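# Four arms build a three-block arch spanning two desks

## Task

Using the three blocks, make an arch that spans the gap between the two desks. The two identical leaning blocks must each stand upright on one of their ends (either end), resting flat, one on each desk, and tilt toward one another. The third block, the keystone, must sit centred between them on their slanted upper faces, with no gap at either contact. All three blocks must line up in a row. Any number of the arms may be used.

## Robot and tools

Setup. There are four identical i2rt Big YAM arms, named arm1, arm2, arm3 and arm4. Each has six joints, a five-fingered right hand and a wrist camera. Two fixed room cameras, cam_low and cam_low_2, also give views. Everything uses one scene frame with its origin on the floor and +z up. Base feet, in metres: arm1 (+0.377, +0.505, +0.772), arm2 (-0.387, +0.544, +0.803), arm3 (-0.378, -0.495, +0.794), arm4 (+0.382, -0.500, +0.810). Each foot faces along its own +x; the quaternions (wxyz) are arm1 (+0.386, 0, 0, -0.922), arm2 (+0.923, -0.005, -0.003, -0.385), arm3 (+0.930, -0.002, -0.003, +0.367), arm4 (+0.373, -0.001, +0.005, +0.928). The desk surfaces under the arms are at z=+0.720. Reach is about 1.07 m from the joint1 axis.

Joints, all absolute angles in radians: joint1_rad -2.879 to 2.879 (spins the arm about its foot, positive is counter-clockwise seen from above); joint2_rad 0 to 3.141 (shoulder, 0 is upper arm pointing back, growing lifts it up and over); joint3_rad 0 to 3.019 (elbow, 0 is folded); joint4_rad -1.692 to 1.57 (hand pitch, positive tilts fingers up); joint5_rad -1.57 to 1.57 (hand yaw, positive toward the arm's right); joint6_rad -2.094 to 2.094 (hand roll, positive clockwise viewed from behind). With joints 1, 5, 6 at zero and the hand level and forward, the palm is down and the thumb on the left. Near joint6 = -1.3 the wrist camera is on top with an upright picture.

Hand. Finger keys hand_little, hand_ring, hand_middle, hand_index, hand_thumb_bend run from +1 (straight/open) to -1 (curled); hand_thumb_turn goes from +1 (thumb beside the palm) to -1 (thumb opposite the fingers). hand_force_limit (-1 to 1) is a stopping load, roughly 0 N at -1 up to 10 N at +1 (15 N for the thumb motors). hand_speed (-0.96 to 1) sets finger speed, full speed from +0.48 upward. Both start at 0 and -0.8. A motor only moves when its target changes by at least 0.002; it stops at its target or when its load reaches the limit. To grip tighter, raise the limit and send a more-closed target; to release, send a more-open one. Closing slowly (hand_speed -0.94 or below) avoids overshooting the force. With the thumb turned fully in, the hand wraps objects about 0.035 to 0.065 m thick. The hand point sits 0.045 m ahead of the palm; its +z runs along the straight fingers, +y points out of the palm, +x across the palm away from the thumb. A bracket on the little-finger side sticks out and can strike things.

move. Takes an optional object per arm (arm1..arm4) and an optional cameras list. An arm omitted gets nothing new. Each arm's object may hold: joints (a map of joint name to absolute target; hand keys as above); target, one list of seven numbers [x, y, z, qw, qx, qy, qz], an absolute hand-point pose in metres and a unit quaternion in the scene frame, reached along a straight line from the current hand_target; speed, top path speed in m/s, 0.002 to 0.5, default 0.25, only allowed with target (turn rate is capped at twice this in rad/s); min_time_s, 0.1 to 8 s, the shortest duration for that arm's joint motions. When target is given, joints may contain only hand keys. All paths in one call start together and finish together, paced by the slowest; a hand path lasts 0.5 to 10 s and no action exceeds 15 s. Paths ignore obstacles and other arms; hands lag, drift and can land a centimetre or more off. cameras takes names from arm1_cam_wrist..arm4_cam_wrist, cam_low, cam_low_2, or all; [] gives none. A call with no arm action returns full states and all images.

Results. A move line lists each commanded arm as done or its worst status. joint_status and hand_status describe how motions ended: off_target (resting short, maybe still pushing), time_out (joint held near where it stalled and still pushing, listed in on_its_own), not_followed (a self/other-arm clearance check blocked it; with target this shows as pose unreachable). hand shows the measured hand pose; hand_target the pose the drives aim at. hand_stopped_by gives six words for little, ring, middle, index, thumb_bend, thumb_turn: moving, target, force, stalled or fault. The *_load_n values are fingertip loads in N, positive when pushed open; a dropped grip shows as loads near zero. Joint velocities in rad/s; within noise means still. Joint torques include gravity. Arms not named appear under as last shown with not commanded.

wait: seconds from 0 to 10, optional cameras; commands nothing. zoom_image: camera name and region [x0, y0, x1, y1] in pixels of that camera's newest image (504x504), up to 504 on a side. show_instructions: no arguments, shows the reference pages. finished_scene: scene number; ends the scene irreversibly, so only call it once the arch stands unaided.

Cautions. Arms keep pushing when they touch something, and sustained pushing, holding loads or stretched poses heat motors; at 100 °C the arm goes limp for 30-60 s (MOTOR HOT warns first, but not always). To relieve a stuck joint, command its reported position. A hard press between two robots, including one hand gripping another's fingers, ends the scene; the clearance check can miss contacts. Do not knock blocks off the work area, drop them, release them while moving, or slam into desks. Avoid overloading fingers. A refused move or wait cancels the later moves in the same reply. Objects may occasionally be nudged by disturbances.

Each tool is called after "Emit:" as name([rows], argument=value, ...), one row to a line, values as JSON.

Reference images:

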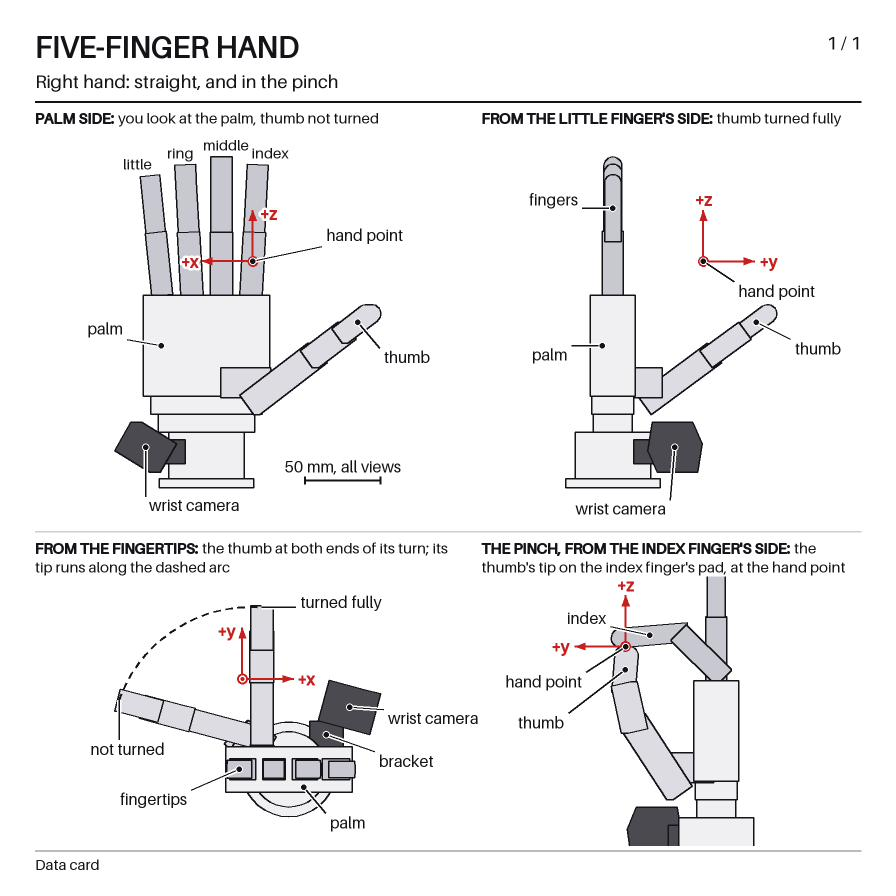

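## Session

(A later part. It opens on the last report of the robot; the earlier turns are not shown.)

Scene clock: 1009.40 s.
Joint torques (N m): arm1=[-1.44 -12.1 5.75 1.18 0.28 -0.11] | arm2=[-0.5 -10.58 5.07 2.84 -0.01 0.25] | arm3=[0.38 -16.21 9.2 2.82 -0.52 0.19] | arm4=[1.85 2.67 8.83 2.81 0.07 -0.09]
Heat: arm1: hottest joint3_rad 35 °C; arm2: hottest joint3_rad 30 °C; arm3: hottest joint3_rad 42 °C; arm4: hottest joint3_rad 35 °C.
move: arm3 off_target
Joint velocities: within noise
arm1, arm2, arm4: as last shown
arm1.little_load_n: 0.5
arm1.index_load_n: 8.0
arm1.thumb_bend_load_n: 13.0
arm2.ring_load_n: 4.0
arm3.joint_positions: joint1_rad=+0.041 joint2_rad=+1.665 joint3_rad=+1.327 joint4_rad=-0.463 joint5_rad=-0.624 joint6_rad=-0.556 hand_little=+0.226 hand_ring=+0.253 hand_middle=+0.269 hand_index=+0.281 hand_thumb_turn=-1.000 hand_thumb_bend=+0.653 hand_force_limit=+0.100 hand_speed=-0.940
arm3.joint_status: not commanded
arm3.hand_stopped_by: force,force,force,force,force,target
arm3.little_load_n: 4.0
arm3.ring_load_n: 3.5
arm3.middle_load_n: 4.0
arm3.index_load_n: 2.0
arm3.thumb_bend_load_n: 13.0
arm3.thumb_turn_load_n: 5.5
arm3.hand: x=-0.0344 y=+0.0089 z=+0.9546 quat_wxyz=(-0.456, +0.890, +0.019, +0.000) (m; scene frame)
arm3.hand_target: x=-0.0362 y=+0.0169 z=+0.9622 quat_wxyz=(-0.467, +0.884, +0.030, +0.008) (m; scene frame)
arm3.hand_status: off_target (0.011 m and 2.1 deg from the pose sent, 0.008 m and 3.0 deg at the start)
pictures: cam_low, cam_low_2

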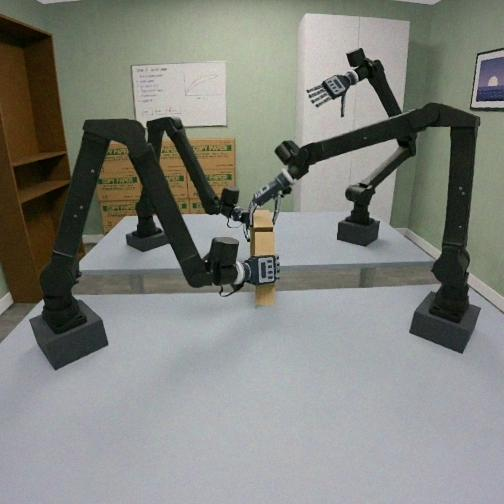

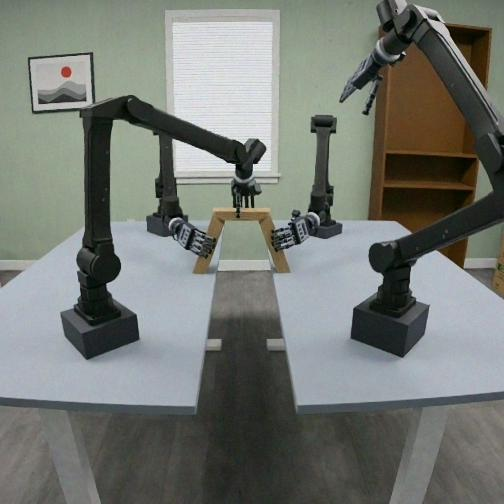

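Emit:
move(arm3={"target":[-0.035,0.017,0.951,0.4670,-0.8841,-0.0290,-0.0070],"speed":0.04})

Emit:
move(arm3={"target":[-0.034,0.017,0.943,0.4670,-0.8841,-0.0290,-0.0070],"speed":0.03}, cameras=["cam_low","cam_low_2"])

Emit:
zoom_image(camera="cam_low", region=[246, 205, 286, 245])

Emit:
zoom_image(camera="cam_low_2", region=[205, 190, 280, 235])

Scene clock: 1014.03 s.
Joint torques (N m): arm1=[-1.2 -12.1 5.67 1.17 0.28 -0.13] | arm2=[-0.21 -10.64 5.07 2.88 -0.01 0.26] | arm3=[0.21 -15.44 9.2 2.71 -0.64 0.19] | arm4=[1.32 2.96 8.91 2.76 0.06 -0.12]
Heat: arm1: hottest joint3_rad 35 °C; arm2: hottest joint3_rad 29 °C; arm3: hottest joint3_rad 42 °C; arm4: hottest joint3_rad 35 °C.
move: arm3 done
Joint velocities: within noise
arm1, arm2, arm4: as last shown
arm1.thumb_turn_load_n: 2.5
arm2.middle_load_n: 2.0
arm3.joint_positions: joint1_rad=+0.041 joint2_rad=+1.668 joint3_rad=+1.312 joint4_rad=-0.438 joint5_rad=-0.624 joint6_rad=-0.556 hand_little=+0.226 hand_ring=+0.253 hand_middle=+0.269 hand_index=+0.281 hand_thumb_turn=-1.000 hand_thumb_bend=+0.653 hand_force_limit=+0.100 hand_speed=-0.940
arm3.joint_status: not commanded
arm3.hand_stopped_by: force,force,force,force,force,target
arm3.little_load_n: 4.0
arm3.ring_load_n: 3.5
arm3.middle_load_n: 4.0
arm3.index_load_n: 2.0
arm3.thumb_bend_load_n: 12.5
arm3.thumb_turn_load_n: 5.0
arm3.hand: x=-0.0342 y=+0.0090 z=+0.9483 quat_wxyz=(-0.458, +0.889, +0.020, +0.002) (m; scene frame)
arm3.hand_target: x=-0.0352 y=+0.0169 z=+0.9511 quat_wxyz=(-0.467, +0.884, +0.029, +0.007) (m; scene frame)
arm3.hand_status: done (0.008 m and 1.7 deg from the pose sent, 0.009 m and 2.0 deg at the start)
pictures: none

Scene clock: 1015.00 s.
Joint torques (N m): arm1=[-1.14 -12.22 5.76 1.18 0.24 -0.13] | arm2=[-0.32 -10.52 5.04 2.78 -0.01 0.26] | arm3=[0.03 -15.5 9.13 2.78 -0.63 0.16] | arm4=[1.85 2.2 8.88 2.76 0.09 -0.11]
Heat: arm1: hottest joint3_rad 35 °C; arm2: hottest joint3_rad 29 °C; arm3: hottest joint3_rad 42 °C; arm4: hottest joint3_rad 35 °C.
move: arm3 done
Joint velocities: within noise
arm1, arm2, arm4: as last shown
arm1.little_load_n: 1.0
arm1.middle_load_n: 5.5
arm1.thumb_bend_load_n: 13.5
arm2.ring_load_n: 3.5
arm3.joint_positions: joint1_rad=+0.041 joint2_rad=+1.679 joint3_rad=+1.301 joint4_rad=-0.419 joint5_rad=-0.624 joint6_rad=-0.556 hand_little=+0.226 hand_ring=+0.253 hand_middle=+0.269 hand_index=+0.281 hand_thumb_turn=-1.000 hand_thumb_bend=+0.653 hand_force_limit=+0.100 hand_speed=-0.940
arm3.joint_status: not commanded
arm3.hand_stopped_by: force,force,force,force,force,target
arm3.little_load_n: 4.0
arm3.ring_load_n: 3.5
arm3.middle_load_n: 4.0
arm3.index_load_n: 2.0
arm3.thumb_bend_load_n: 13.0
arm3.thumb_turn_load_n: 5.0
arm3.hand: x=-0.0338 y=+0.0094 z=+0.9395 quat_wxyz=(-0.458, +0.889, +0.019, +0.002) (m; scene frame)
arm3.hand_target: x=-0.0342 y=+0.0169 z=+0.9430 quat_wxyz=(-0.467, +0.884, +0.029, +0.007) (m; scene frame)
arm3.hand_status: done (0.008 m and 1.8 deg from the pose sent, 0.010 m and 1.7 deg at the start)
pictures: cam_low, cam_low_2

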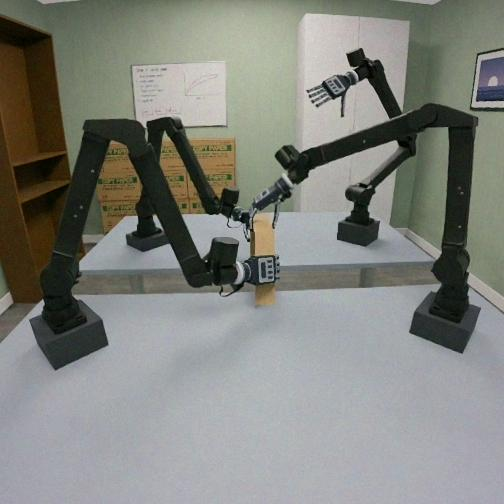

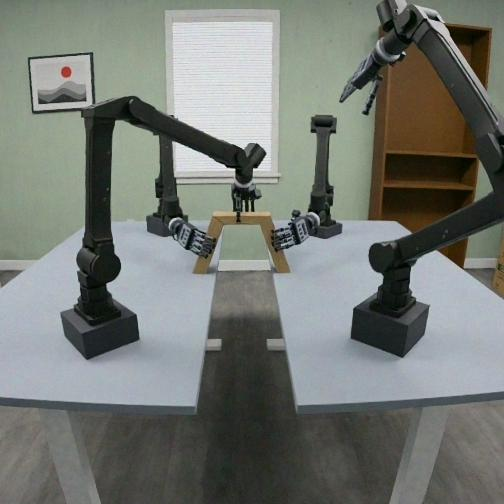

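Scaled by 12.600 from the camera's 504x504 image, which has a finer 720x720 frame.

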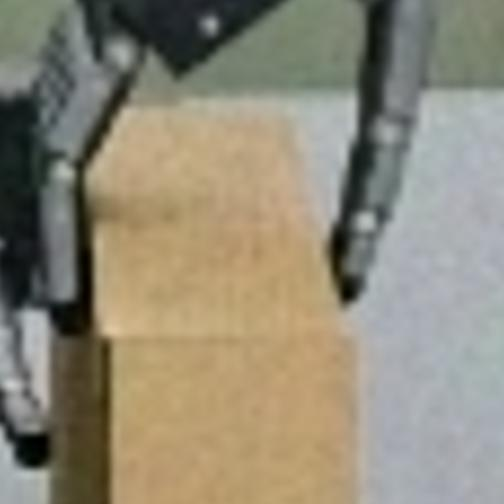

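Scaled by 6.720 from the camera's 504x504 image, which has a finer 720x720 frame.

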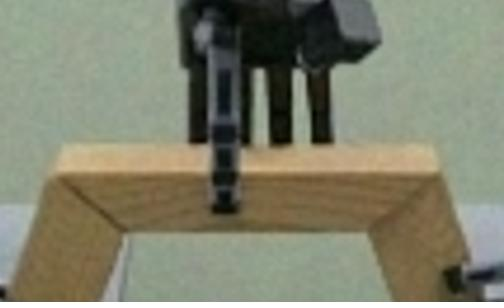

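Emit:
move(arm3={"target":[-0.034,0.015,0.928,0.4670,-0.8841,-0.0290,-0.0070],"speed":0.03}, cameras=["cam_low","cam_low_2"])

Emit:
zoom_image(camera="cam_low", region=[246, 205, 286, 245])

Emit:
zoom_image(camera="cam_low_2", region=[205, 195, 280, 240])

Emit:
zoom_image(camera="cam_low_2", region=[185, 255, 300, 285])

Scene clock: 1020.30 s.
Joint torques (N m): arm1=[-0.97 -12.04 5.67 1.14 0.27 -0.12] | arm2=[-0.38 -10.58 5.04 2.81 -0.03 0.26] | arm3=[-0.26 -14.51 8.2 2.54 -0.28 0.14] | arm4=[1.55 2.49 8.76 2.92 0.1 -0.11]
Heat: arm1: hottest joint3_rad 35 °C; arm2: hottest joint3_rad 29 °C; arm3: hottest joint3_rad 41 °C; arm4: hottest joint3_rad 35 °C.
move: arm3 done
Joint velocities: within noise
arm1, arm2, arm4: as last shown
arm1.little_load_n: 0.5
arm1.ring_load_n: 2.0
arm1.middle_load_n: 5.0
arm1.thumb_bend_load_n: 13.0
arm1.thumb_turn_load_n: 3.0
arm1.hand: x=+0.1303 y=-0.0037 z=+0.8199 quat_wxyz=(+0.542, +0.251, -0.722, +0.349) (m; scene frame)
arm1.hand_target: x=+0.1259 y=-0.0058 z=+0.8290 quat_wxyz=(+0.547, +0.249, -0.720, +0.348) (m; scene frame)
arm2.little_load_n: 4.0
arm2.index_load_n: 1.5
arm3.joint_positions: joint1_rad=+0.041 joint2_rad=+1.679 joint3_rad=+1.285 joint4_rad=-0.377 joint5_rad=-0.634 joint6_rad=-0.556 hand_little=+0.226 hand_ring=+0.253 hand_middle=+0.269 hand_index=+0.281 hand_thumb_turn=-1.000 hand_thumb_bend=+0.653 hand_force_limit=+0.100 hand_speed=-0.940
arm3.joint_status: not commanded
arm3.hand_stopped_by: force,force,force,force,force,target
arm3.little_load_n: 4.0
arm3.ring_load_n: 3.5
arm3.middle_load_n: 4.0
arm3.index_load_n: 2.0
arm3.thumb_bend_load_n: 13.0
arm3.thumb_turn_load_n: 5.5
arm3.hand: x=-0.0333 y=+0.0121 z=+0.9373 quat_wxyz=(-0.467, +0.884, +0.025, +0.006) (m; scene frame)
arm3.hand_target: x=-0.0342 y=+0.0149 z=+0.9281 quat_wxyz=(-0.467, +0.884, +0.029, +0.007) (m; scene frame)
arm3.hand_status: done (0.010 m and 0.4 deg from the pose sent, 0.013 m and 1.7 deg at the start)
pictures: cam_low, cam_low_2

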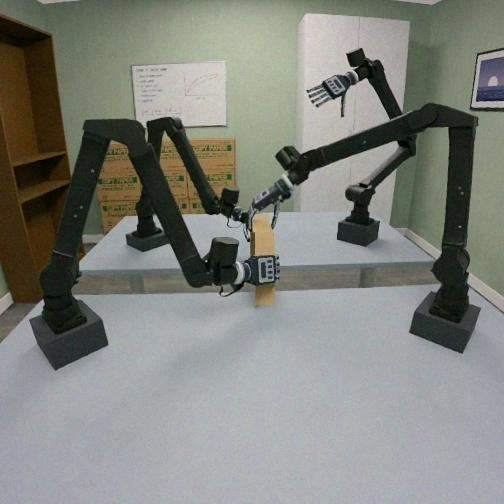

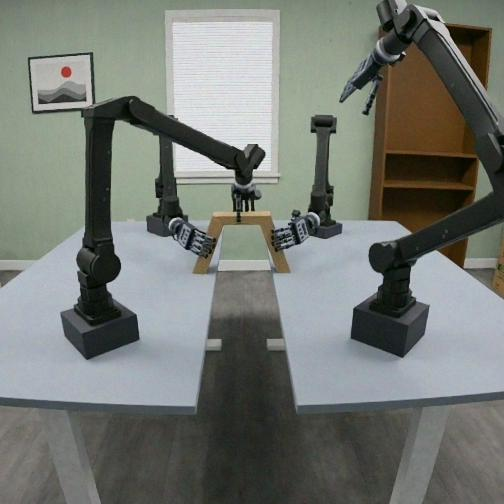

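Scaled by 12.600 from the camera's 504x504 image, which has a finer 720x720 frame.

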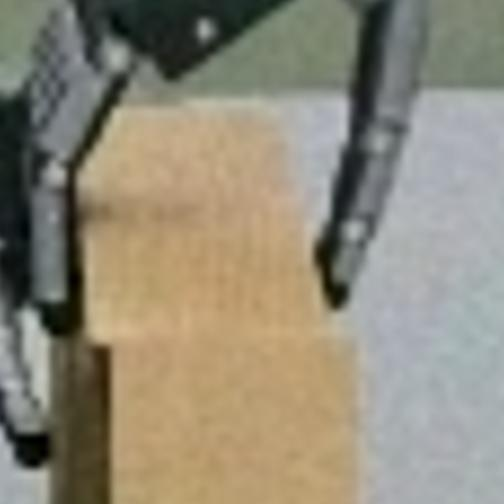

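Scaled by 6.720 from the camera's 504x504 image, which has a finer 720x720 frame.

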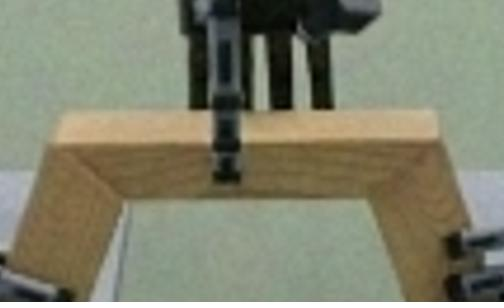

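Scaled by 4.383 from the camera's 504x504 image, which has a finer 720x720 frame.

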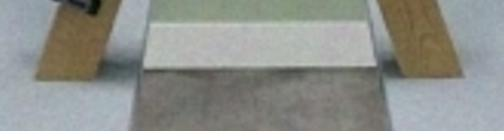

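Emit:
move(arm3={"target":[-0.033,0.006,0.934,0.4620,-0.8868,-0.0270,-0.0060],"speed":0.03}, cameras=["cam_low","cam_low_2"])

Emit:
zoom_image(camera="cam_low", region=[246, 205, 286, 245])

Emit:
zoom_image(camera="cam_low_2", region=[205, 195, 280, 240])

Scene clock: 1024.47 s.
Joint torques (N m): arm1=[-1.03 -11.99 5.67 1.21 0.28 -0.11] | arm2=[-0.32 -10.52 5.04 2.8 -0.02 0.27] | arm3=[-1.26 -15.91 8.38 1.13 -0.37 0.05] | arm4=[1.61 2.78 8.91 2.82 0.05 -0.11]
Heat: arm1: hottest joint3_rad 35 °C; arm2: hottest joint3_rad 29 °C; arm3: hottest joint3_rad 41 °C; arm4: hottest joint3_rad 35 °C.
move: arm3 done
Joint velocities: within noise
arm1, arm2, arm4: as last shown
arm1.joint_positions: joint1_rad=+0.546 joint2_rad=+1.793 joint3_rad=+0.658 joint4_rad=+0.947 joint5_rad=+0.426 joint6_rad=-1.255 hand_little=+0.264 hand_ring=+0.273 hand_middle=+0.272 hand_index=+0.257 hand_thumb_turn=-1.000 hand_thumb_bend=+0.668 hand_force_limit=+0.100 hand_speed=-0.940
arm1.ring_load_n: 2.5
arm1.middle_load_n: 5.5
arm1.index_load_n: 7.5
arm1.thumb_turn_load_n: 2.5
arm1.hand: x=+0.1303 y=-0.0036 z=+0.8198 quat_wxyz=(+0.541, +0.251, -0.723, +0.349) (m; scene frame)
arm2.little_load_n: 3.5
arm2.ring_load_n: 4.0
arm2.index_load_n: 2.0
arm2.thumb_bend_load_n: 11.5
arm3.joint_positions: joint1_rad=+0.041 joint2_rad=+1.679 joint3_rad=+1.284 joint4_rad=-0.379 joint5_rad=-0.634 joint6_rad=-0.557 hand_little=+0.226 hand_ring=+0.253 hand_middle=+0.269 hand_index=+0.281 hand_thumb_turn=-1.000 hand_thumb_bend=+0.653 hand_force_limit=+0.100 hand_speed=-0.940
arm3.joint_status: not commanded
arm3.hand_stopped_by: force,force,force,force,force,target
arm3.little_load_n: 4.0
arm3.ring_load_n: 4.0
arm3.middle_load_n: 4.5
arm3.index_load_n: 2.0
arm3.thumb_bend_load_n: 13.0
arm3.thumb_turn_load_n: 5.5
arm3.hand: x=-0.0336 y=+0.0117 z=+0.9369 quat_wxyz=(-0.467, +0.884, +0.025, +0.005) (m; scene frame)
arm3.hand_target: x=-0.0331 y=+0.0061 z=+0.9339 quat_wxyz=(-0.462, +0.887, +0.027, +0.006) (m; scene frame)
arm3.hand_status: done (0.006 m and 0.7 deg from the pose sent, 0.007 m and 0.7 deg at the start)
pictures: cam_low, cam_low_2

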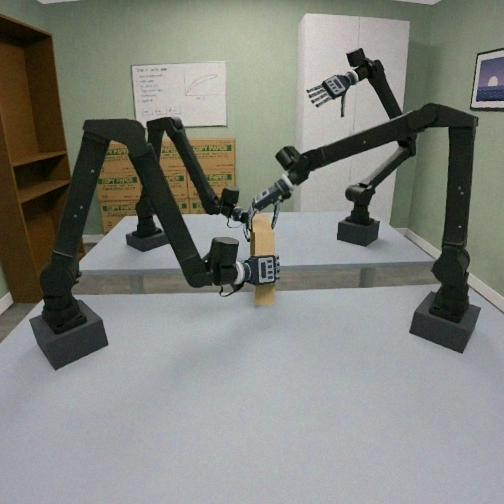

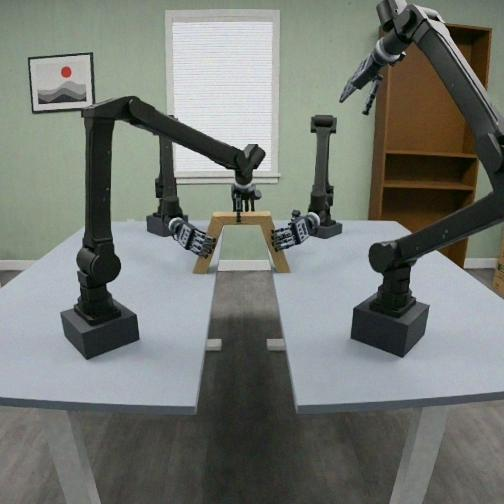

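Scaled by 12.600 from the camera's 504x504 image, which has a finer 720x720 frame.

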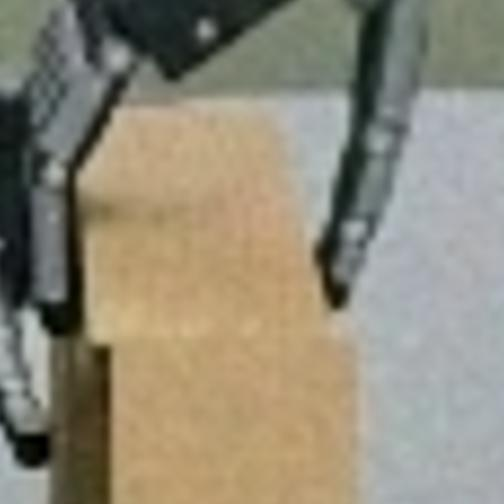

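Scaled by 6.720 from the camera's 504x504 image, which has a finer 720x720 frame.

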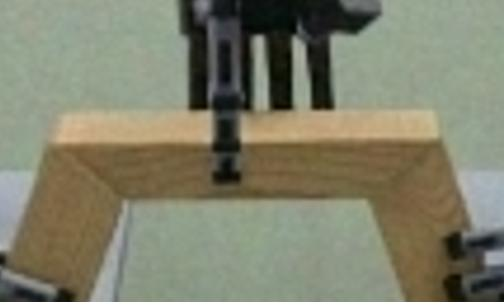

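Emit:
move(arm3={"target": [-0.033, 0.001, 0.934, 0.4620, -0.8868, -0.0270, -0.0060], "speed": 0.03, "joints": {"hand_speed": -0.93, "hand_thumb_bend": 0.70}}, cameras=["cam_low", "cam_low_2"])

Emit:
zoom_image(camera="cam_low", region=[246, 205, 286, 245])

Emit:
zoom_image(camera="cam_low_2", region=[205, 200, 280, 240])

Scene clock: 1056.63 s.
Joint torques (N m): arm1=[-1.08 -12.1 5.72 1.24 0.29 -0.08] | arm2=[-0.32 -10.7 5.01 2.76 -0.03 0.24] | arm3=[-1.9 -16.85 7.91 1.18 -0.47 0.08] | arm4=[1.85 2.32 8.85 2.81 0.08 -0.1]
Heat: arm1: hottest joint3_rad 35 °C; arm2: hottest joint3_rad 29 °C; arm3: hottest joint3_rad 40 °C; arm4: hottest joint3_rad 35 °C.
move: arm3 done
Joint velocities: within noise
arm1, arm2: as last shown
arm1.joint_positions: joint1_rad=+0.546 joint2_rad=+1.793 joint3_rad=+0.658 joint4_rad=+0.946 joint5_rad=+0.425 joint6_rad=-1.258 hand_little=+0.264 hand_ring=+0.273 hand_middle=+0.272 hand_index=+0.257 hand_thumb_turn=-1.000 hand_thumb_bend=+0.668 hand_force_limit=+0.100 hand_speed=-0.940
arm1.little_load_n: 1.5
arm1.ring_load_n: 3.0
arm1.middle_load_n: 5.0
arm1.index_load_n: 7.0
arm1.thumb_bend_load_n: 14.0
arm1.thumb_turn_load_n: 1.5
arm1.hand: x=+0.1303 y=-0.0036 z=+0.8196 quat_wxyz=(+0.541, +0.253, -0.722, +0.348) (m; scene frame)
arm1.hand_target: x=+0.1259 y=-0.0059 z=+0.8291 quat_wxyz=(+0.547, +0.249, -0.720, +0.348) (m; scene frame)
arm2.little_load_n: 4.0
arm2.index_load_n: 2.5
arm2.thumb_bend_load_n: 12.0
arm2.hand: x=-0.1221 y=-0.0074 z=+0.8649 quat_wxyz=(-0.521, -0.250, -0.715, +0.393) (m; scene frame)
arm3.joint_positions: joint1_rad=+0.041 joint2_rad=+1.679 joint3_rad=+1.279 joint4_rad=-0.382 joint5_rad=-0.636 joint6_rad=-0.569 hand_little=+0.226 hand_ring=+0.253 hand_middle=+0.269 hand_index=+0.281 hand_thumb_turn=-1.000 hand_thumb_bend=+0.700 hand_force_limit=+0.100 hand_speed=-0.930
arm3.joint_status: all done
arm3.hand_stopped_by: force,force,force,force,target,target
arm3.little_load_n: 0.0
arm3.ring_load_n: 0.0
arm3.middle_load_n: 1.0
arm3.index_load_n: 0.0
arm3.thumb_bend_load_n: 0.0
arm3.thumb_turn_load_n: 0.0
arm3.hand: x=-0.0352 y=+0.0098 z=+0.9338 quat_wxyz=(-0.465, +0.885, +0.030, +0.004) (m; scene frame)
arm3.hand_target: x=-0.0331 y=+0.0012 z=+0.9339 quat_wxyz=(-0.462, +0.887, +0.027, +0.006) (m; scene frame)
arm3.hand_status: done (0.009 m and 0.5 deg from the pose sent, 0.011 m and 0.7 deg at the start)
arm4.joint_positions: joint1_rad=-0.413 joint2_rad=+0.602 joint3_rad=+1.437 joint4_rad=-1.316 joint5_rad=+0.076 joint6_rad=-0.995 hand_little=+1.000 hand_ring=+1.000 hand_middle=+1.000 hand_index=+1.000 hand_thumb_turn=+1.000 hand_thumb_bend=+1.000 hand_force_limit=+0.000 hand_speed=-0.800
arm4.joint_status: not commanded
arm4.hand_stopped_by: target,target,target,target,target,target
arm4.little_load_n: 0.0
arm4.ring_load_n: 0.0
arm4.middle_load_n: 0.0
arm4.index_load_n: 0.0
arm4.thumb_bend_load_n: 0.0
arm4.thumb_turn_load_n: 0.5
arm4.hand: x=+0.3469 y=-0.2802 z=+1.3173 quat_wxyz=(-0.482, +0.672, +0.532, +0.181) (m; scene frame)
arm4.hand_target: x=+0.3475 y=-0.2816 z=+1.3260 quat_wxyz=(-0.491, +0.668, +0.528, +0.184) (m; scene frame)
arm4.hand_status: not commanded
pictures: cam_low, cam_low_2

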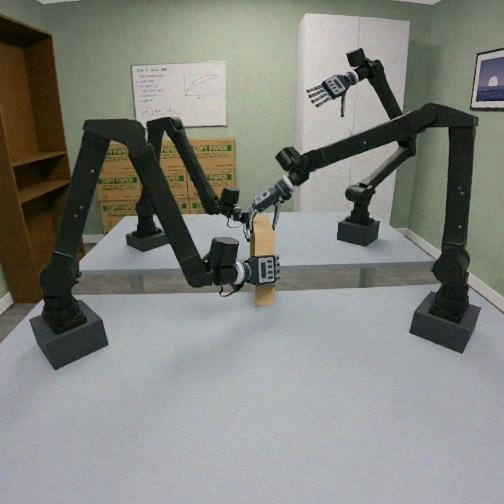

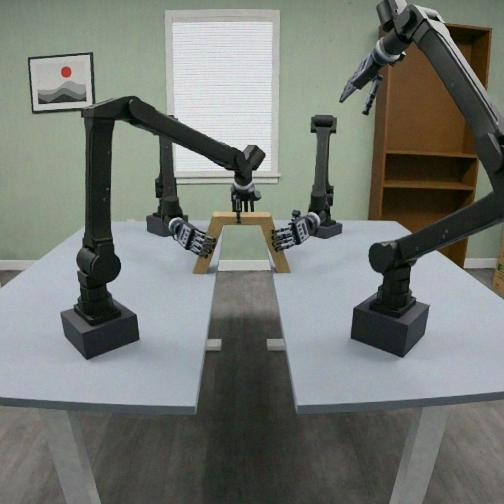

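Scaled by 12.600 from the camera's 504x504 image, which has a finer 720x720 frame.

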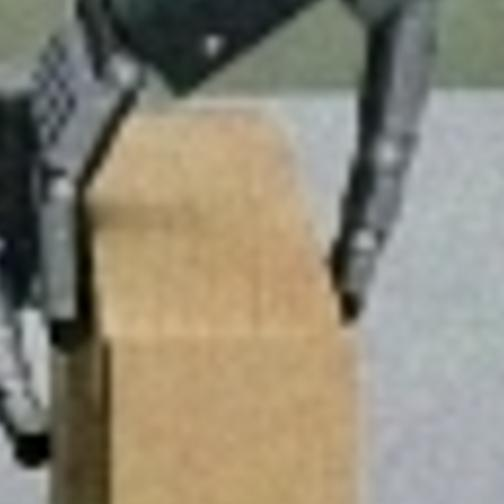

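Scaled by 6.720 from the camera's 504x504 image, which has a finer 720x720 frame.

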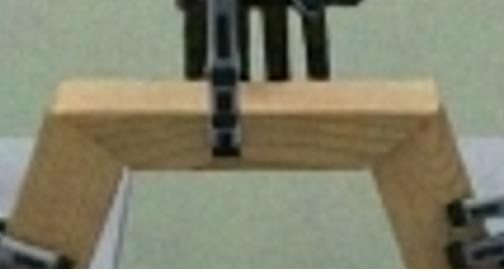

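Emit:
move(arm1={"joints": {"hand_speed": -0.95, "hand_little": 0.33, "hand_ring": 0.33, "hand_middle": 0.33, "hand_index": 0.33, "hand_thumb_bend": 0.71}}, arm2={"joints": {"hand_speed": -0.95, "hand_little": 0.31, "hand_ring": 0.33, "hand_middle": 0.34, "hand_index": 0.35, "hand_thumb_bend": 0.71}}, cameras=["cam_low", "cam_low_2"])

Emit:
zoom_image(camera="cam_low", region=[246, 205, 286, 245])

Emit:
zoom_image(camera="cam_low_2", region=[205, 200, 280, 240])

Emit:
zoom_image(camera="cam_low_2", region=[185, 200, 300, 285])

Scene clock: 1066.43 s.
Joint torques (N m): arm1=[-1.03 -11.99 5.71 1.4 0.24 -0.07] | arm2=[-0.32 -10.75 5.04 1.96 0.02 0.25] | arm3=[-1.67 -16.67 7.9 1.29 -0.48 0.11] | arm4=[1.44 2.55 8.85 2.8 0.08 -0.1]
Heat: arm1: hottest joint3_rad 35 °C; arm2: hottest joint3_rad 29 °C; arm3: hottest joint3_rad 40 °C; arm4: hottest joint3_rad 35 °C.
move: arm1 done; arm2 done
Joint velocities: within noise
arm1.joint_positions: joint1_rad=+0.546 joint2_rad=+1.793 joint3_rad=+0.658 joint4_rad=+0.942 joint5_rad=+0.426 joint6_rad=-1.259 hand_little=+0.330 hand_ring=+0.330 hand_middle=+0.330 hand_index=+0.330 hand_thumb_turn=-1.000 hand_thumb_bend=+0.710 hand_force_limit=+0.100 hand_speed=-0.950
arm1.joint_status: all done
arm1.hand_stopped_by: target,target,target,target,target,target
arm1.little_load_n: 0.0
arm1.ring_load_n: 0.0
arm1.middle_load_n: 0.0
arm1.index_load_n: 0.0
arm1.thumb_bend_load_n: 0.0
arm1.thumb_turn_load_n: 0.0
arm1.hand: x=+0.1302 y=-0.0030 z=+0.8189 quat_wxyz=(+0.541, +0.254, -0.723, +0.346) (m; scene frame)
arm1.hand_target: x=+0.1260 y=-0.0059 z=+0.8290 quat_wxyz=(+0.547, +0.249, -0.720, +0.348) (m; scene frame)
arm1.hand_status: not commanded
arm2.joint_positions: joint1_rad=-0.546 joint2_rad=+1.997 joint3_rad=+0.765 joint4_rad=+1.085 joint5_rad=-0.351 joint6_rad=+1.208 hand_little=+0.310 hand_ring=+0.330 hand_middle=+0.340 hand_index=+0.350 hand_thumb_turn=-1.000 hand_thumb_bend=+0.710 hand_force_limit=+0.100 hand_speed=-0.950
arm2.joint_status: all done
arm2.hand_stopped_by: target,target,target,target,target,target
arm2.little_load_n: 0.0
arm2.ring_load_n: 0.0
arm2.middle_load_n: 0.0
arm2.index_load_n: 0.0
arm2.thumb_bend_load_n: 0.0
arm2.thumb_turn_load_n: 0.0
arm2.hand: x=-0.1218 y=-0.0079 z=+0.8706 quat_wxyz=(-0.526, -0.245, -0.709, +0.400) (m; scene frame)
arm2.hand_target: x=-0.1222 y=-0.0141 z=+0.8841 quat_wxyz=(-0.534, -0.241, -0.698, +0.411) (m; scene frame)
arm2.hand_status: not commanded
arm3, arm4: as last shown
arm3.joint_positions: joint1_rad=+0.040 joint2_rad=+1.679 joint3_rad=+1.279 joint4_rad=-0.384 joint5_rad=-0.636 joint6_rad=-0.569 hand_little=+0.226 hand_ring=+0.253 hand_middle=+0.269 hand_index=+0.281 hand_thumb_turn=-1.000 hand_thumb_bend=+0.700 hand_force_limit=+0.100 hand_speed=-0.930
arm3.middle_load_n: 0.5
arm3.hand: x=-0.0352 y=+0.0091 z=+0.9334 quat_wxyz=(-0.464, +0.885, +0.029, +0.004) (m; scene frame)
arm3.hand_target: x=-0.0331 y=+0.0012 z=+0.9339 quat_wxyz=(-0.462, +0.886, +0.027, +0.006) (m; scene frame)
arm4.thumb_turn_load_n: 0.0
pictures: cam_low, cam_low_2

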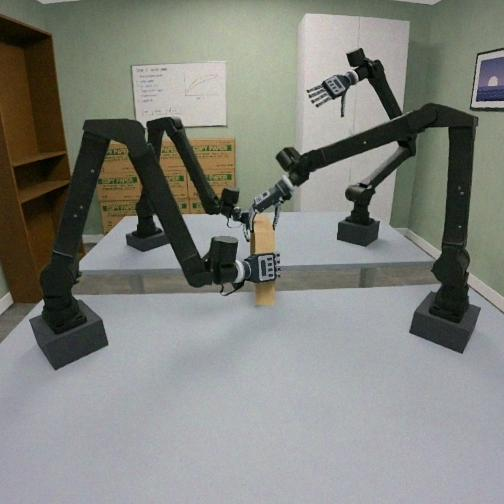

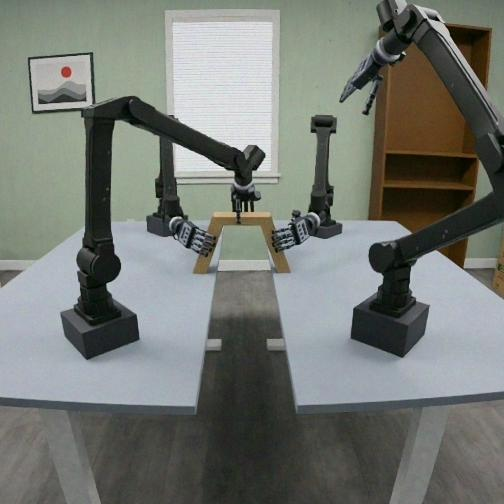

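Scaled by 12.600 from the camera's 504x504 image, which has a finer 720x720 frame.

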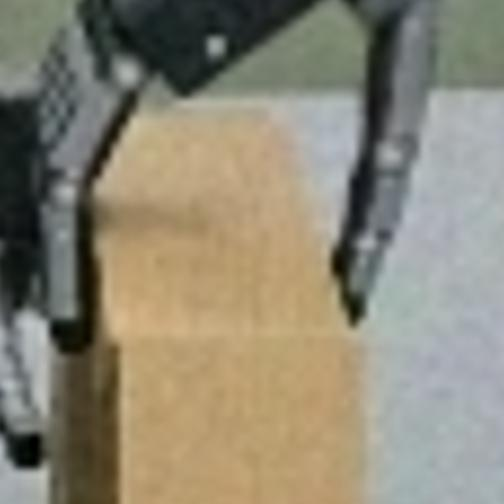

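Scaled by 6.720 from the camera's 504x504 image, which has a finer 720x720 frame.

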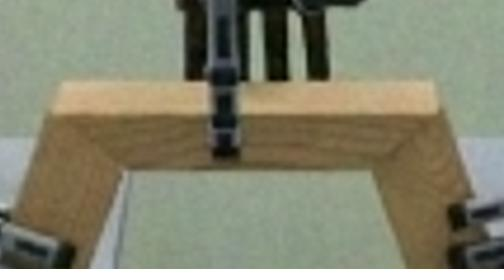

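Scaled by 4.383 from the camera's 504x504 image, which has a finer 720x720 frame.

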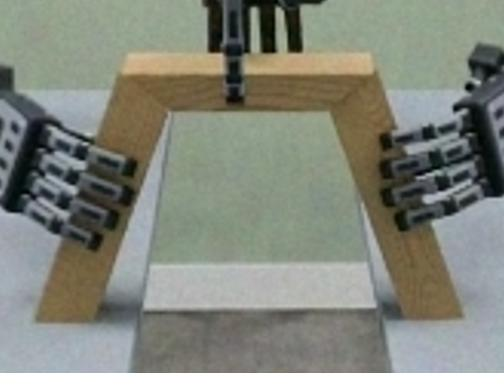

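Emit:
zoom_image(camera="cam_low_2", region=[252, 208, 277, 233])

Emit:
zoom_image(camera="cam_low_2", region=[208, 208, 233, 233])

Emit:
zoom_image(camera="cam_low_2", region=[270, 255, 300, 285])

Emit:
zoom_image(camera="cam_low_2", region=[185, 255, 215, 285])

Emit:
zoom_image(camera="cam_low", region=[240, 205, 290, 310])

Scaled by 20.160 from the camera's 504x504 image, which has a finer 720x720 frame.

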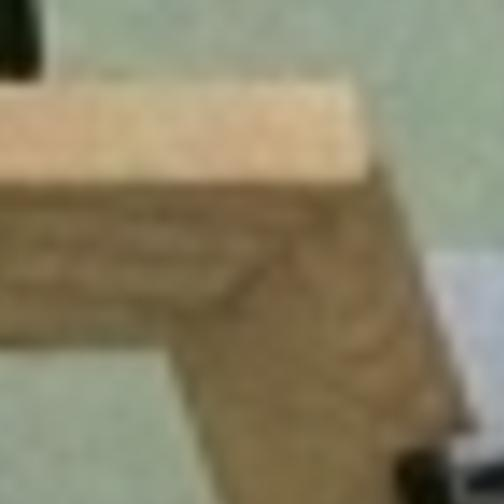

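Scaled by 20.160 from the camera's 504x504 image, which has a finer 720x720 frame.

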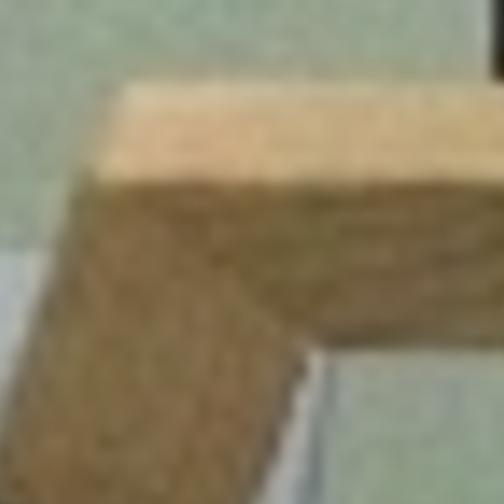

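Scaled by 16.800 from the camera's 504x504 image, which has a finer 720x720 frame.

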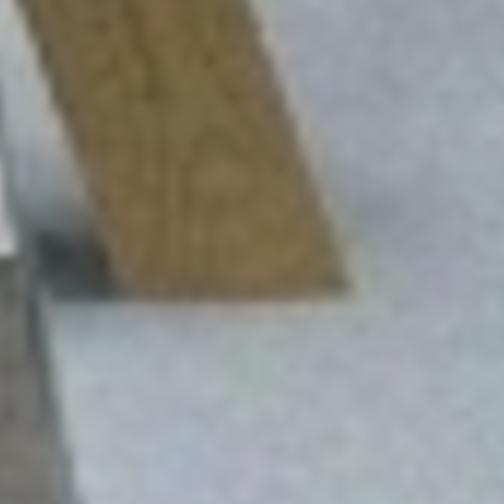

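Scaled by 16.800 from the camera's 504x504 image, which has a finer 720x720 frame.

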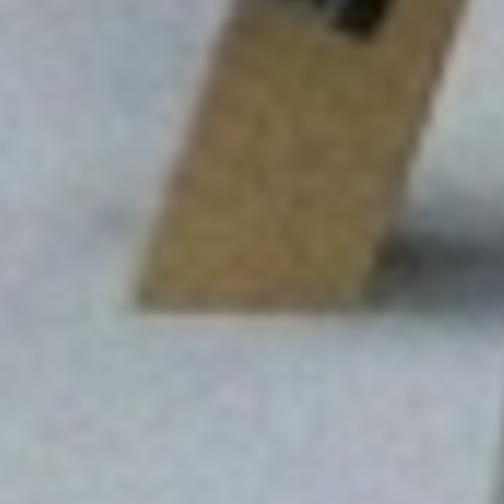

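Scaled by 4.800 from the camera's 504x504 image, which has a finer 720x720 frame.

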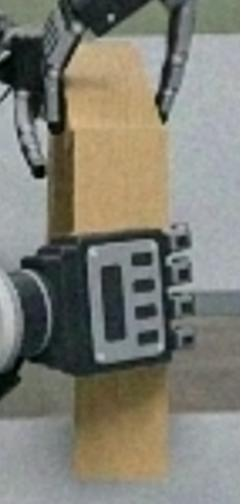

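Emit:
move(arm1={"joints": {"hand_speed": -0.95, "hand_little": 0.42, "hand_ring": 0.42, "hand_middle": 0.42, "hand_index": 0.42, "hand_thumb_bend": 0.78}}, arm2={"joints": {"hand_speed": -0.95, "hand_little": 0.41, "hand_ring": 0.43, "hand_middle": 0.44, "hand_index": 0.45, "hand_thumb_bend": 0.78}}, cameras=["cam_low", "cam_low_2"])

Emit:
zoom_image(camera="cam_low", region=[240, 205, 290, 310])

Emit:
zoom_image(camera="cam_low_2", region=[205, 200, 280, 240])

Emit:
zoom_image(camera="cam_low", region=[246, 205, 286, 245])

Scene clock: 1082.23 s.
Joint torques (N m): arm1=[-1.32 -12.1 5.7 1.4 0.23 -0.08] | arm2=[-0.26 -10.81 5.07 1.96 0.01 0.27] | arm3=[-1.67 -16.62 7.94 1.26 -0.46 0.11] | arm4=[1.61 2.84 8.85 2.82 0.07 -0.09]
Heat: arm1: hottest joint3_rad 35 °C; arm2: hottest joint3_rad 29 °C; arm3: hottest joint3_rad 39 °C; arm4: hottest joint3_rad 35 °C.
move: arm1 done; arm2 done
Joint velocities: within noise
arm1.joint_positions: joint1_rad=+0.546 joint2_rad=+1.793 joint3_rad=+0.658 joint4_rad=+0.942 joint5_rad=+0.426 joint6_rad=-1.259 hand_little=+0.420 hand_ring=+0.420 hand_middle=+0.420 hand_index=+0.420 hand_thumb_turn=-1.000 hand_thumb_bend=+0.780 hand_force_limit=+0.100 hand_speed=-0.950
arm1.joint_status: all done
arm1.hand_stopped_by: target,target,target,target,target,target
arm1.little_load_n: 0.0
arm1.ring_load_n: 0.0
arm1.middle_load_n: 0.0
arm1.index_load_n: 0.0
arm1.thumb_bend_load_n: 0.0
arm1.thumb_turn_load_n: 0.0
arm1.hand: x=+0.1302 y=-0.0030 z=+0.8189 quat_wxyz=(+0.541, +0.254, -0.723, +0.346) (m; scene frame)
arm1.hand_target: x=+0.1260 y=-0.0059 z=+0.8290 quat_wxyz=(+0.547, +0.249, -0.720, +0.348) (m; scene frame)
arm1.hand_status: not commanded
arm2.joint_positions: joint1_rad=-0.546 joint2_rad=+1.997 joint3_rad=+0.765 joint4_rad=+1.085 joint5_rad=-0.351 joint6_rad=+1.208 hand_little=+0.410 hand_ring=+0.430 hand_middle=+0.440 hand_index=+0.450 hand_thumb_turn=-1.000 hand_thumb_bend=+0.780 hand_force_limit=+0.100 hand_speed=-0.950
arm2.joint_status: all done
arm2.hand_stopped_by: target,target,target,target,target,target
arm2.little_load_n: 0.0
arm2.ring_load_n: 0.5
arm2.middle_load_n: 0.0
arm2.index_load_n: 0.0
arm2.thumb_bend_load_n: 0.0
arm2.thumb_turn_load_n: 0.0
arm2.hand: x=-0.1218 y=-0.0079 z=+0.8706 quat_wxyz=(-0.526, -0.245, -0.709, +0.400) (m; scene frame)
arm2.hand_target: x=-0.1222 y=-0.0141 z=+0.8841 quat_wxyz=(-0.534, -0.241, -0.698, +0.411) (m; scene frame)
arm2.hand_status: not commanded
arm3, arm4: as last shown
arm3.middle_load_n: 0.0
arm4.ring_load_n: -0.5
pictures: cam_low, cam_low_2

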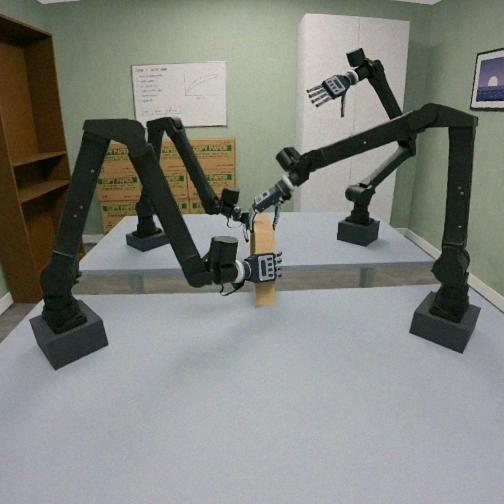

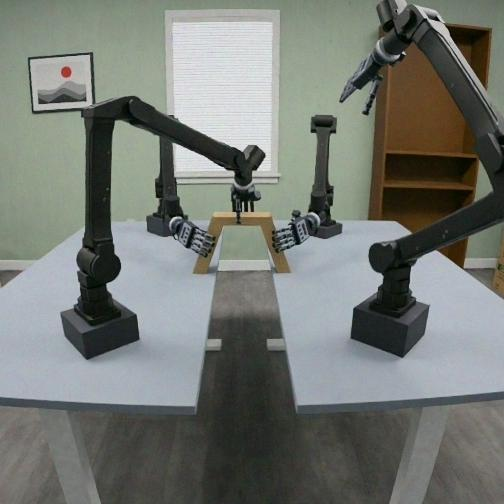

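Scaled by 4.800 from the camera's 504x504 image, which has a finer 720x720 frame.

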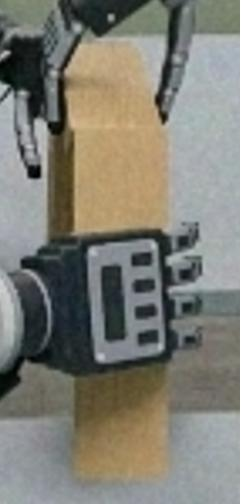

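Scaled by 6.720 from the camera's 504x504 image, which has a finer 720x720 frame.

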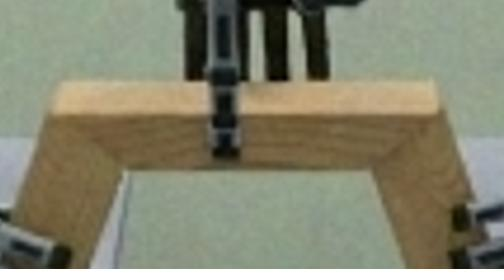

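Scaled by 12.600 from the camera's 504x504 image, which has a finer 720x720 frame.

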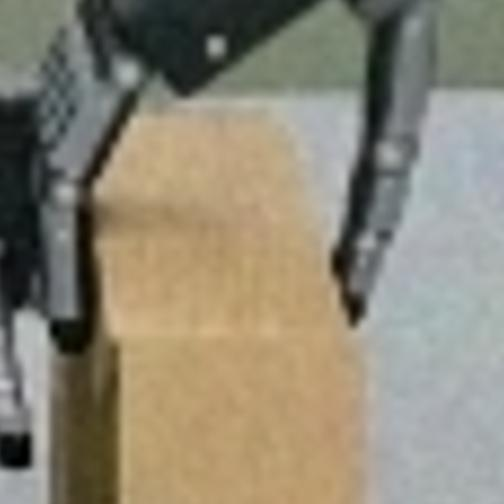

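Emit:
move(arm3={"joints": {"hand_speed": -0.95, "hand_little": 0.30, "hand_ring": 0.32, "hand_middle": 0.34, "hand_index": 0.35, "hand_thumb_bend": 0.74}}, cameras=["cam_low", "cam_low_2"])

Emit:
zoom_image(camera="cam_low", region=[240, 205, 290, 310])

Emit:
zoom_image(camera="cam_low_2", region=[205, 200, 280, 240])

Emit:
zoom_image(camera="cam_low", region=[246, 205, 286, 245])

Scene clock: 1091.23 s.
Joint torques (N m): arm1=[-0.91 -12.16 5.72 1.37 0.22 -0.07] | arm2=[-0.32 -10.64 5.07 1.99 0.01 0.27] | arm3=[-1.79 -16.62 7.87 1.25 -0.47 0.11] | arm4=[1.26 2.61 8.88 2.89 0.08 -0.08]
Heat: arm1: hottest joint3_rad 35 °C; arm2: hottest joint3_rad 29 °C; arm3: hottest joint3_rad 39 °C; arm4: hottest joint3_rad 35 °C.
move: arm3 done
Joint velocities: within noise
arm1, arm2, arm4: as last shown
arm1.little_load_n: -0.5
arm2.ring_load_n: 0.0
arm3.joint_positions: joint1_rad=+0.040 joint2_rad=+1.679 joint3_rad=+1.279 joint4_rad=-0.384 joint5_rad=-0.636 joint6_rad=-0.570 hand_little=+0.300 hand_ring=+0.320 hand_middle=+0.340 hand_index=+0.350 hand_thumb_turn=-1.000 hand_thumb_bend=+0.740 hand_force_limit=+0.100 hand_speed=-0.950
arm3.joint_status: all done
arm3.hand_stopped_by: target,target,target,target,target,target
arm3.little_load_n: 0.0
arm3.ring_load_n: 0.0
arm3.middle_load_n: 0.0
arm3.index_load_n: 0.0
arm3.thumb_bend_load_n: 0.0
arm3.thumb_turn_load_n: 0.0
arm3.hand: x=-0.0352 y=+0.0091 z=+0.9334 quat_wxyz=(-0.464, +0.885, +0.029, +0.004) (m; scene frame)
arm3.hand_target: x=-0.0331 y=+0.0012 z=+0.9339 quat_wxyz=(-0.462, +0.886, +0.027, +0.006) (m; scene frame)
arm3.hand_status: not commanded
arm4.ring_load_n: 0.0
pictures: cam_low, cam_low_2

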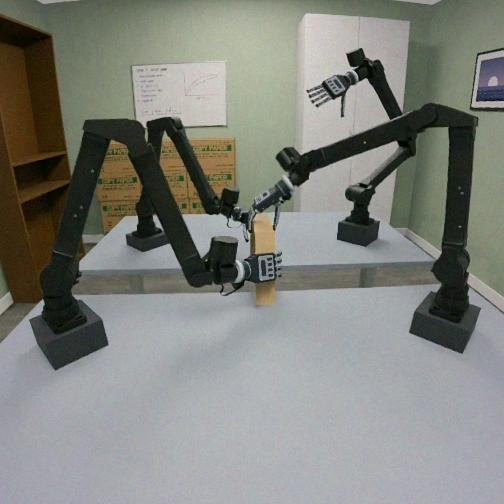

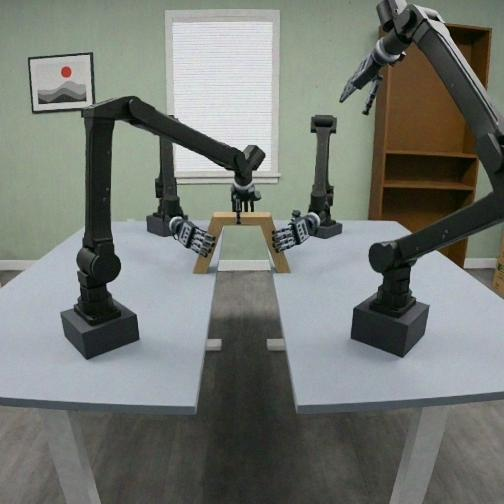

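Scaled by 4.800 from the camera's 504x504 image, which has a finer 720x720 frame.

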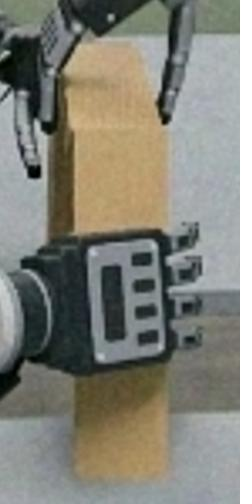

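Scaled by 6.720 from the camera's 504x504 image, which has a finer 720x720 frame.

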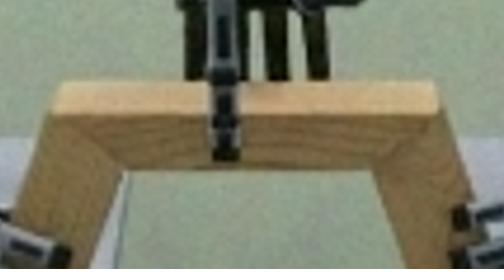

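Scaled by 12.600 from the camera's 504x504 image, which has a finer 720x720 frame.

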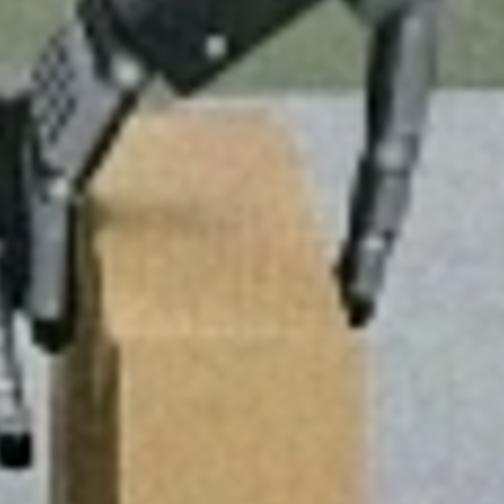

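Emit:
move(arm1={"joints": {"hand_speed": -0.85, "hand_little": 0.75, "hand_ring": 0.75, "hand_middle": 0.75, "hand_index": 0.75, "hand_thumb_bend": 1.0}}, arm2={"joints": {"hand_speed": -0.85, "hand_little": 0.75, "hand_ring": 0.75, "hand_middle": 0.75, "hand_index": 0.75, "hand_thumb_bend": 1.0}}, cameras=["cam_low", "cam_low_2", "arm4_cam_wrist"])

Emit:
zoom_image(camera="cam_low", region=[240, 205, 290, 310])

Emit:
zoom_image(camera="arm4_cam_wrist", region=[40, 200, 320, 360])

Scene clock: 1101.00 s.
Joint torques (N m): arm1=[-0.85 -11.87 5.72 1.42 0.24 -0.07] | arm2=[-0.38 -10.81 5.05 1.98 0.01 0.25] | arm3=[-1.67 -16.79 7.9 1.26 -0.46 0.11] | arm4=[1.32 2.49 8.88 2.78 0.07 -0.11]
Heat: arm1: hottest joint3_rad 35 °C; arm2: hottest joint3_rad 29 °C; arm3: hottest joint3_rad 38 °C; arm4: hottest joint3_rad 35 °C.
move: arm1 done; arm2 done
Joint velocities: within noise
arm1.joint_positions: joint1_rad=+0.546 joint2_rad=+1.793 joint3_rad=+0.658 joint4_rad=+0.942 joint5_rad=+0.426 joint6_rad=-1.259 hand_little=+0.750 hand_ring=+0.750 hand_middle=+0.750 hand_index=+0.750 hand_thumb_turn=-1.000 hand_thumb_bend=+1.000 hand_force_limit=+0.100 hand_speed=-0.850
arm1.joint_status: all done
arm1.hand_stopped_by: target,target,target,target,target,target
arm1.little_load_n: 0.0
arm1.ring_load_n: 0.0
arm1.middle_load_n: 0.0
arm1.index_load_n: 0.0
arm1.thumb_bend_load_n: 0.0
arm1.thumb_turn_load_n: 0.5
arm1.hand: x=+0.1302 y=-0.0030 z=+0.8189 quat_wxyz=(+0.541, +0.254, -0.723, +0.346) (m; scene frame)
arm1.hand_target: x=+0.1260 y=-0.0059 z=+0.8290 quat_wxyz=(+0.547, +0.249, -0.720, +0.348) (m; scene frame)
arm1.hand_status: not commanded
arm2.joint_positions: joint1_rad=-0.546 joint2_rad=+1.997 joint3_rad=+0.765 joint4_rad=+1.085 joint5_rad=-0.351 joint6_rad=+1.208 hand_little=+0.750 hand_ring=+0.750 hand_middle=+0.750 hand_index=+0.750 hand_thumb_turn=-1.000 hand_thumb_bend=+1.000 hand_force_limit=+0.100 hand_speed=-0.850
arm2.joint_status: all done
arm2.hand_stopped_by: target,target,target,target,target,target
arm2.little_load_n: -0.5
arm2.ring_load_n: 0.0
arm2.middle_load_n: 0.0
arm2.index_load_n: 0.0
arm2.thumb_bend_load_n: 0.0
arm2.thumb_turn_load_n: -0.5
arm2.hand: x=-0.1218 y=-0.0079 z=+0.8706 quat_wxyz=(-0.526, -0.245, -0.709, +0.400) (m; scene frame)
arm2.hand_target: x=-0.1222 y=-0.0141 z=+0.8841 quat_wxyz=(-0.534, -0.241, -0.698, +0.411) (m; scene frame)
arm2.hand_status: not commanded
arm3, arm4: as last shown
arm3.index_load_n: -0.5
pictures: arm4_cam_wrist, cam_low, cam_low_2

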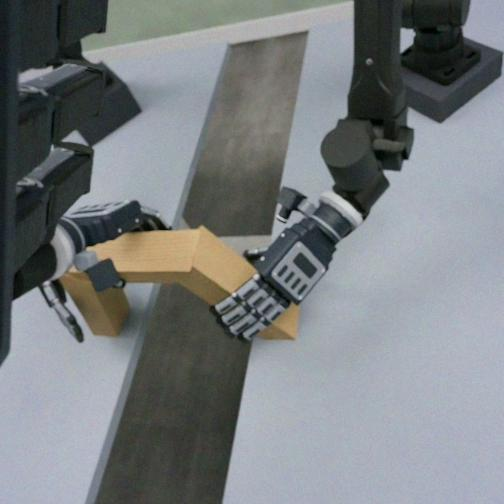

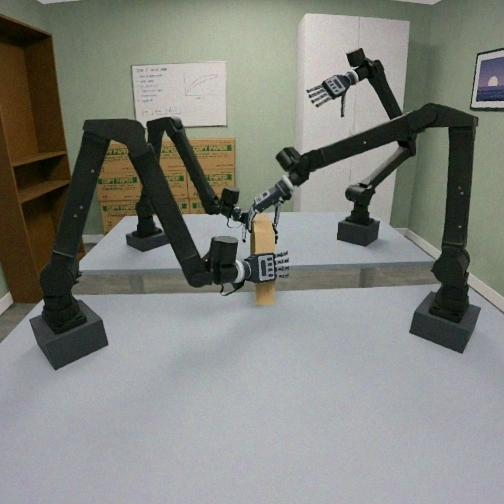

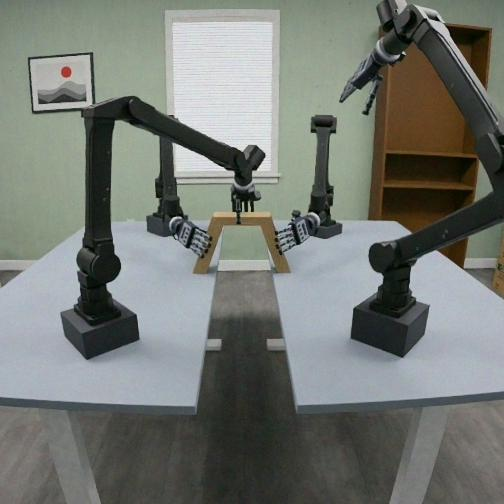

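Scaled by 4.800 from the camera's 504x504 image, which has a finer 720x720 frame.

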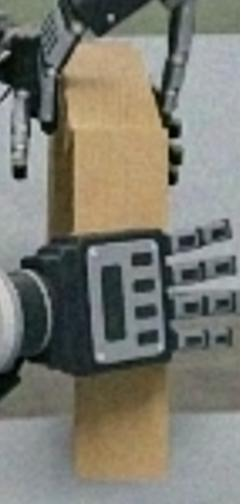

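Scaled by 1.800 from the camera's 504x504 image, which has a finer 720x720 frame.

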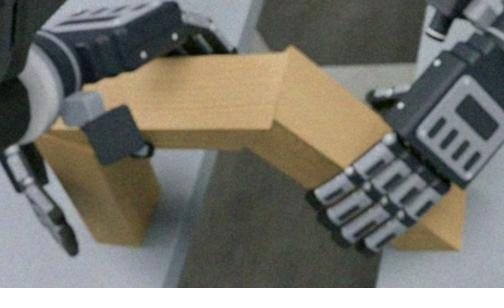

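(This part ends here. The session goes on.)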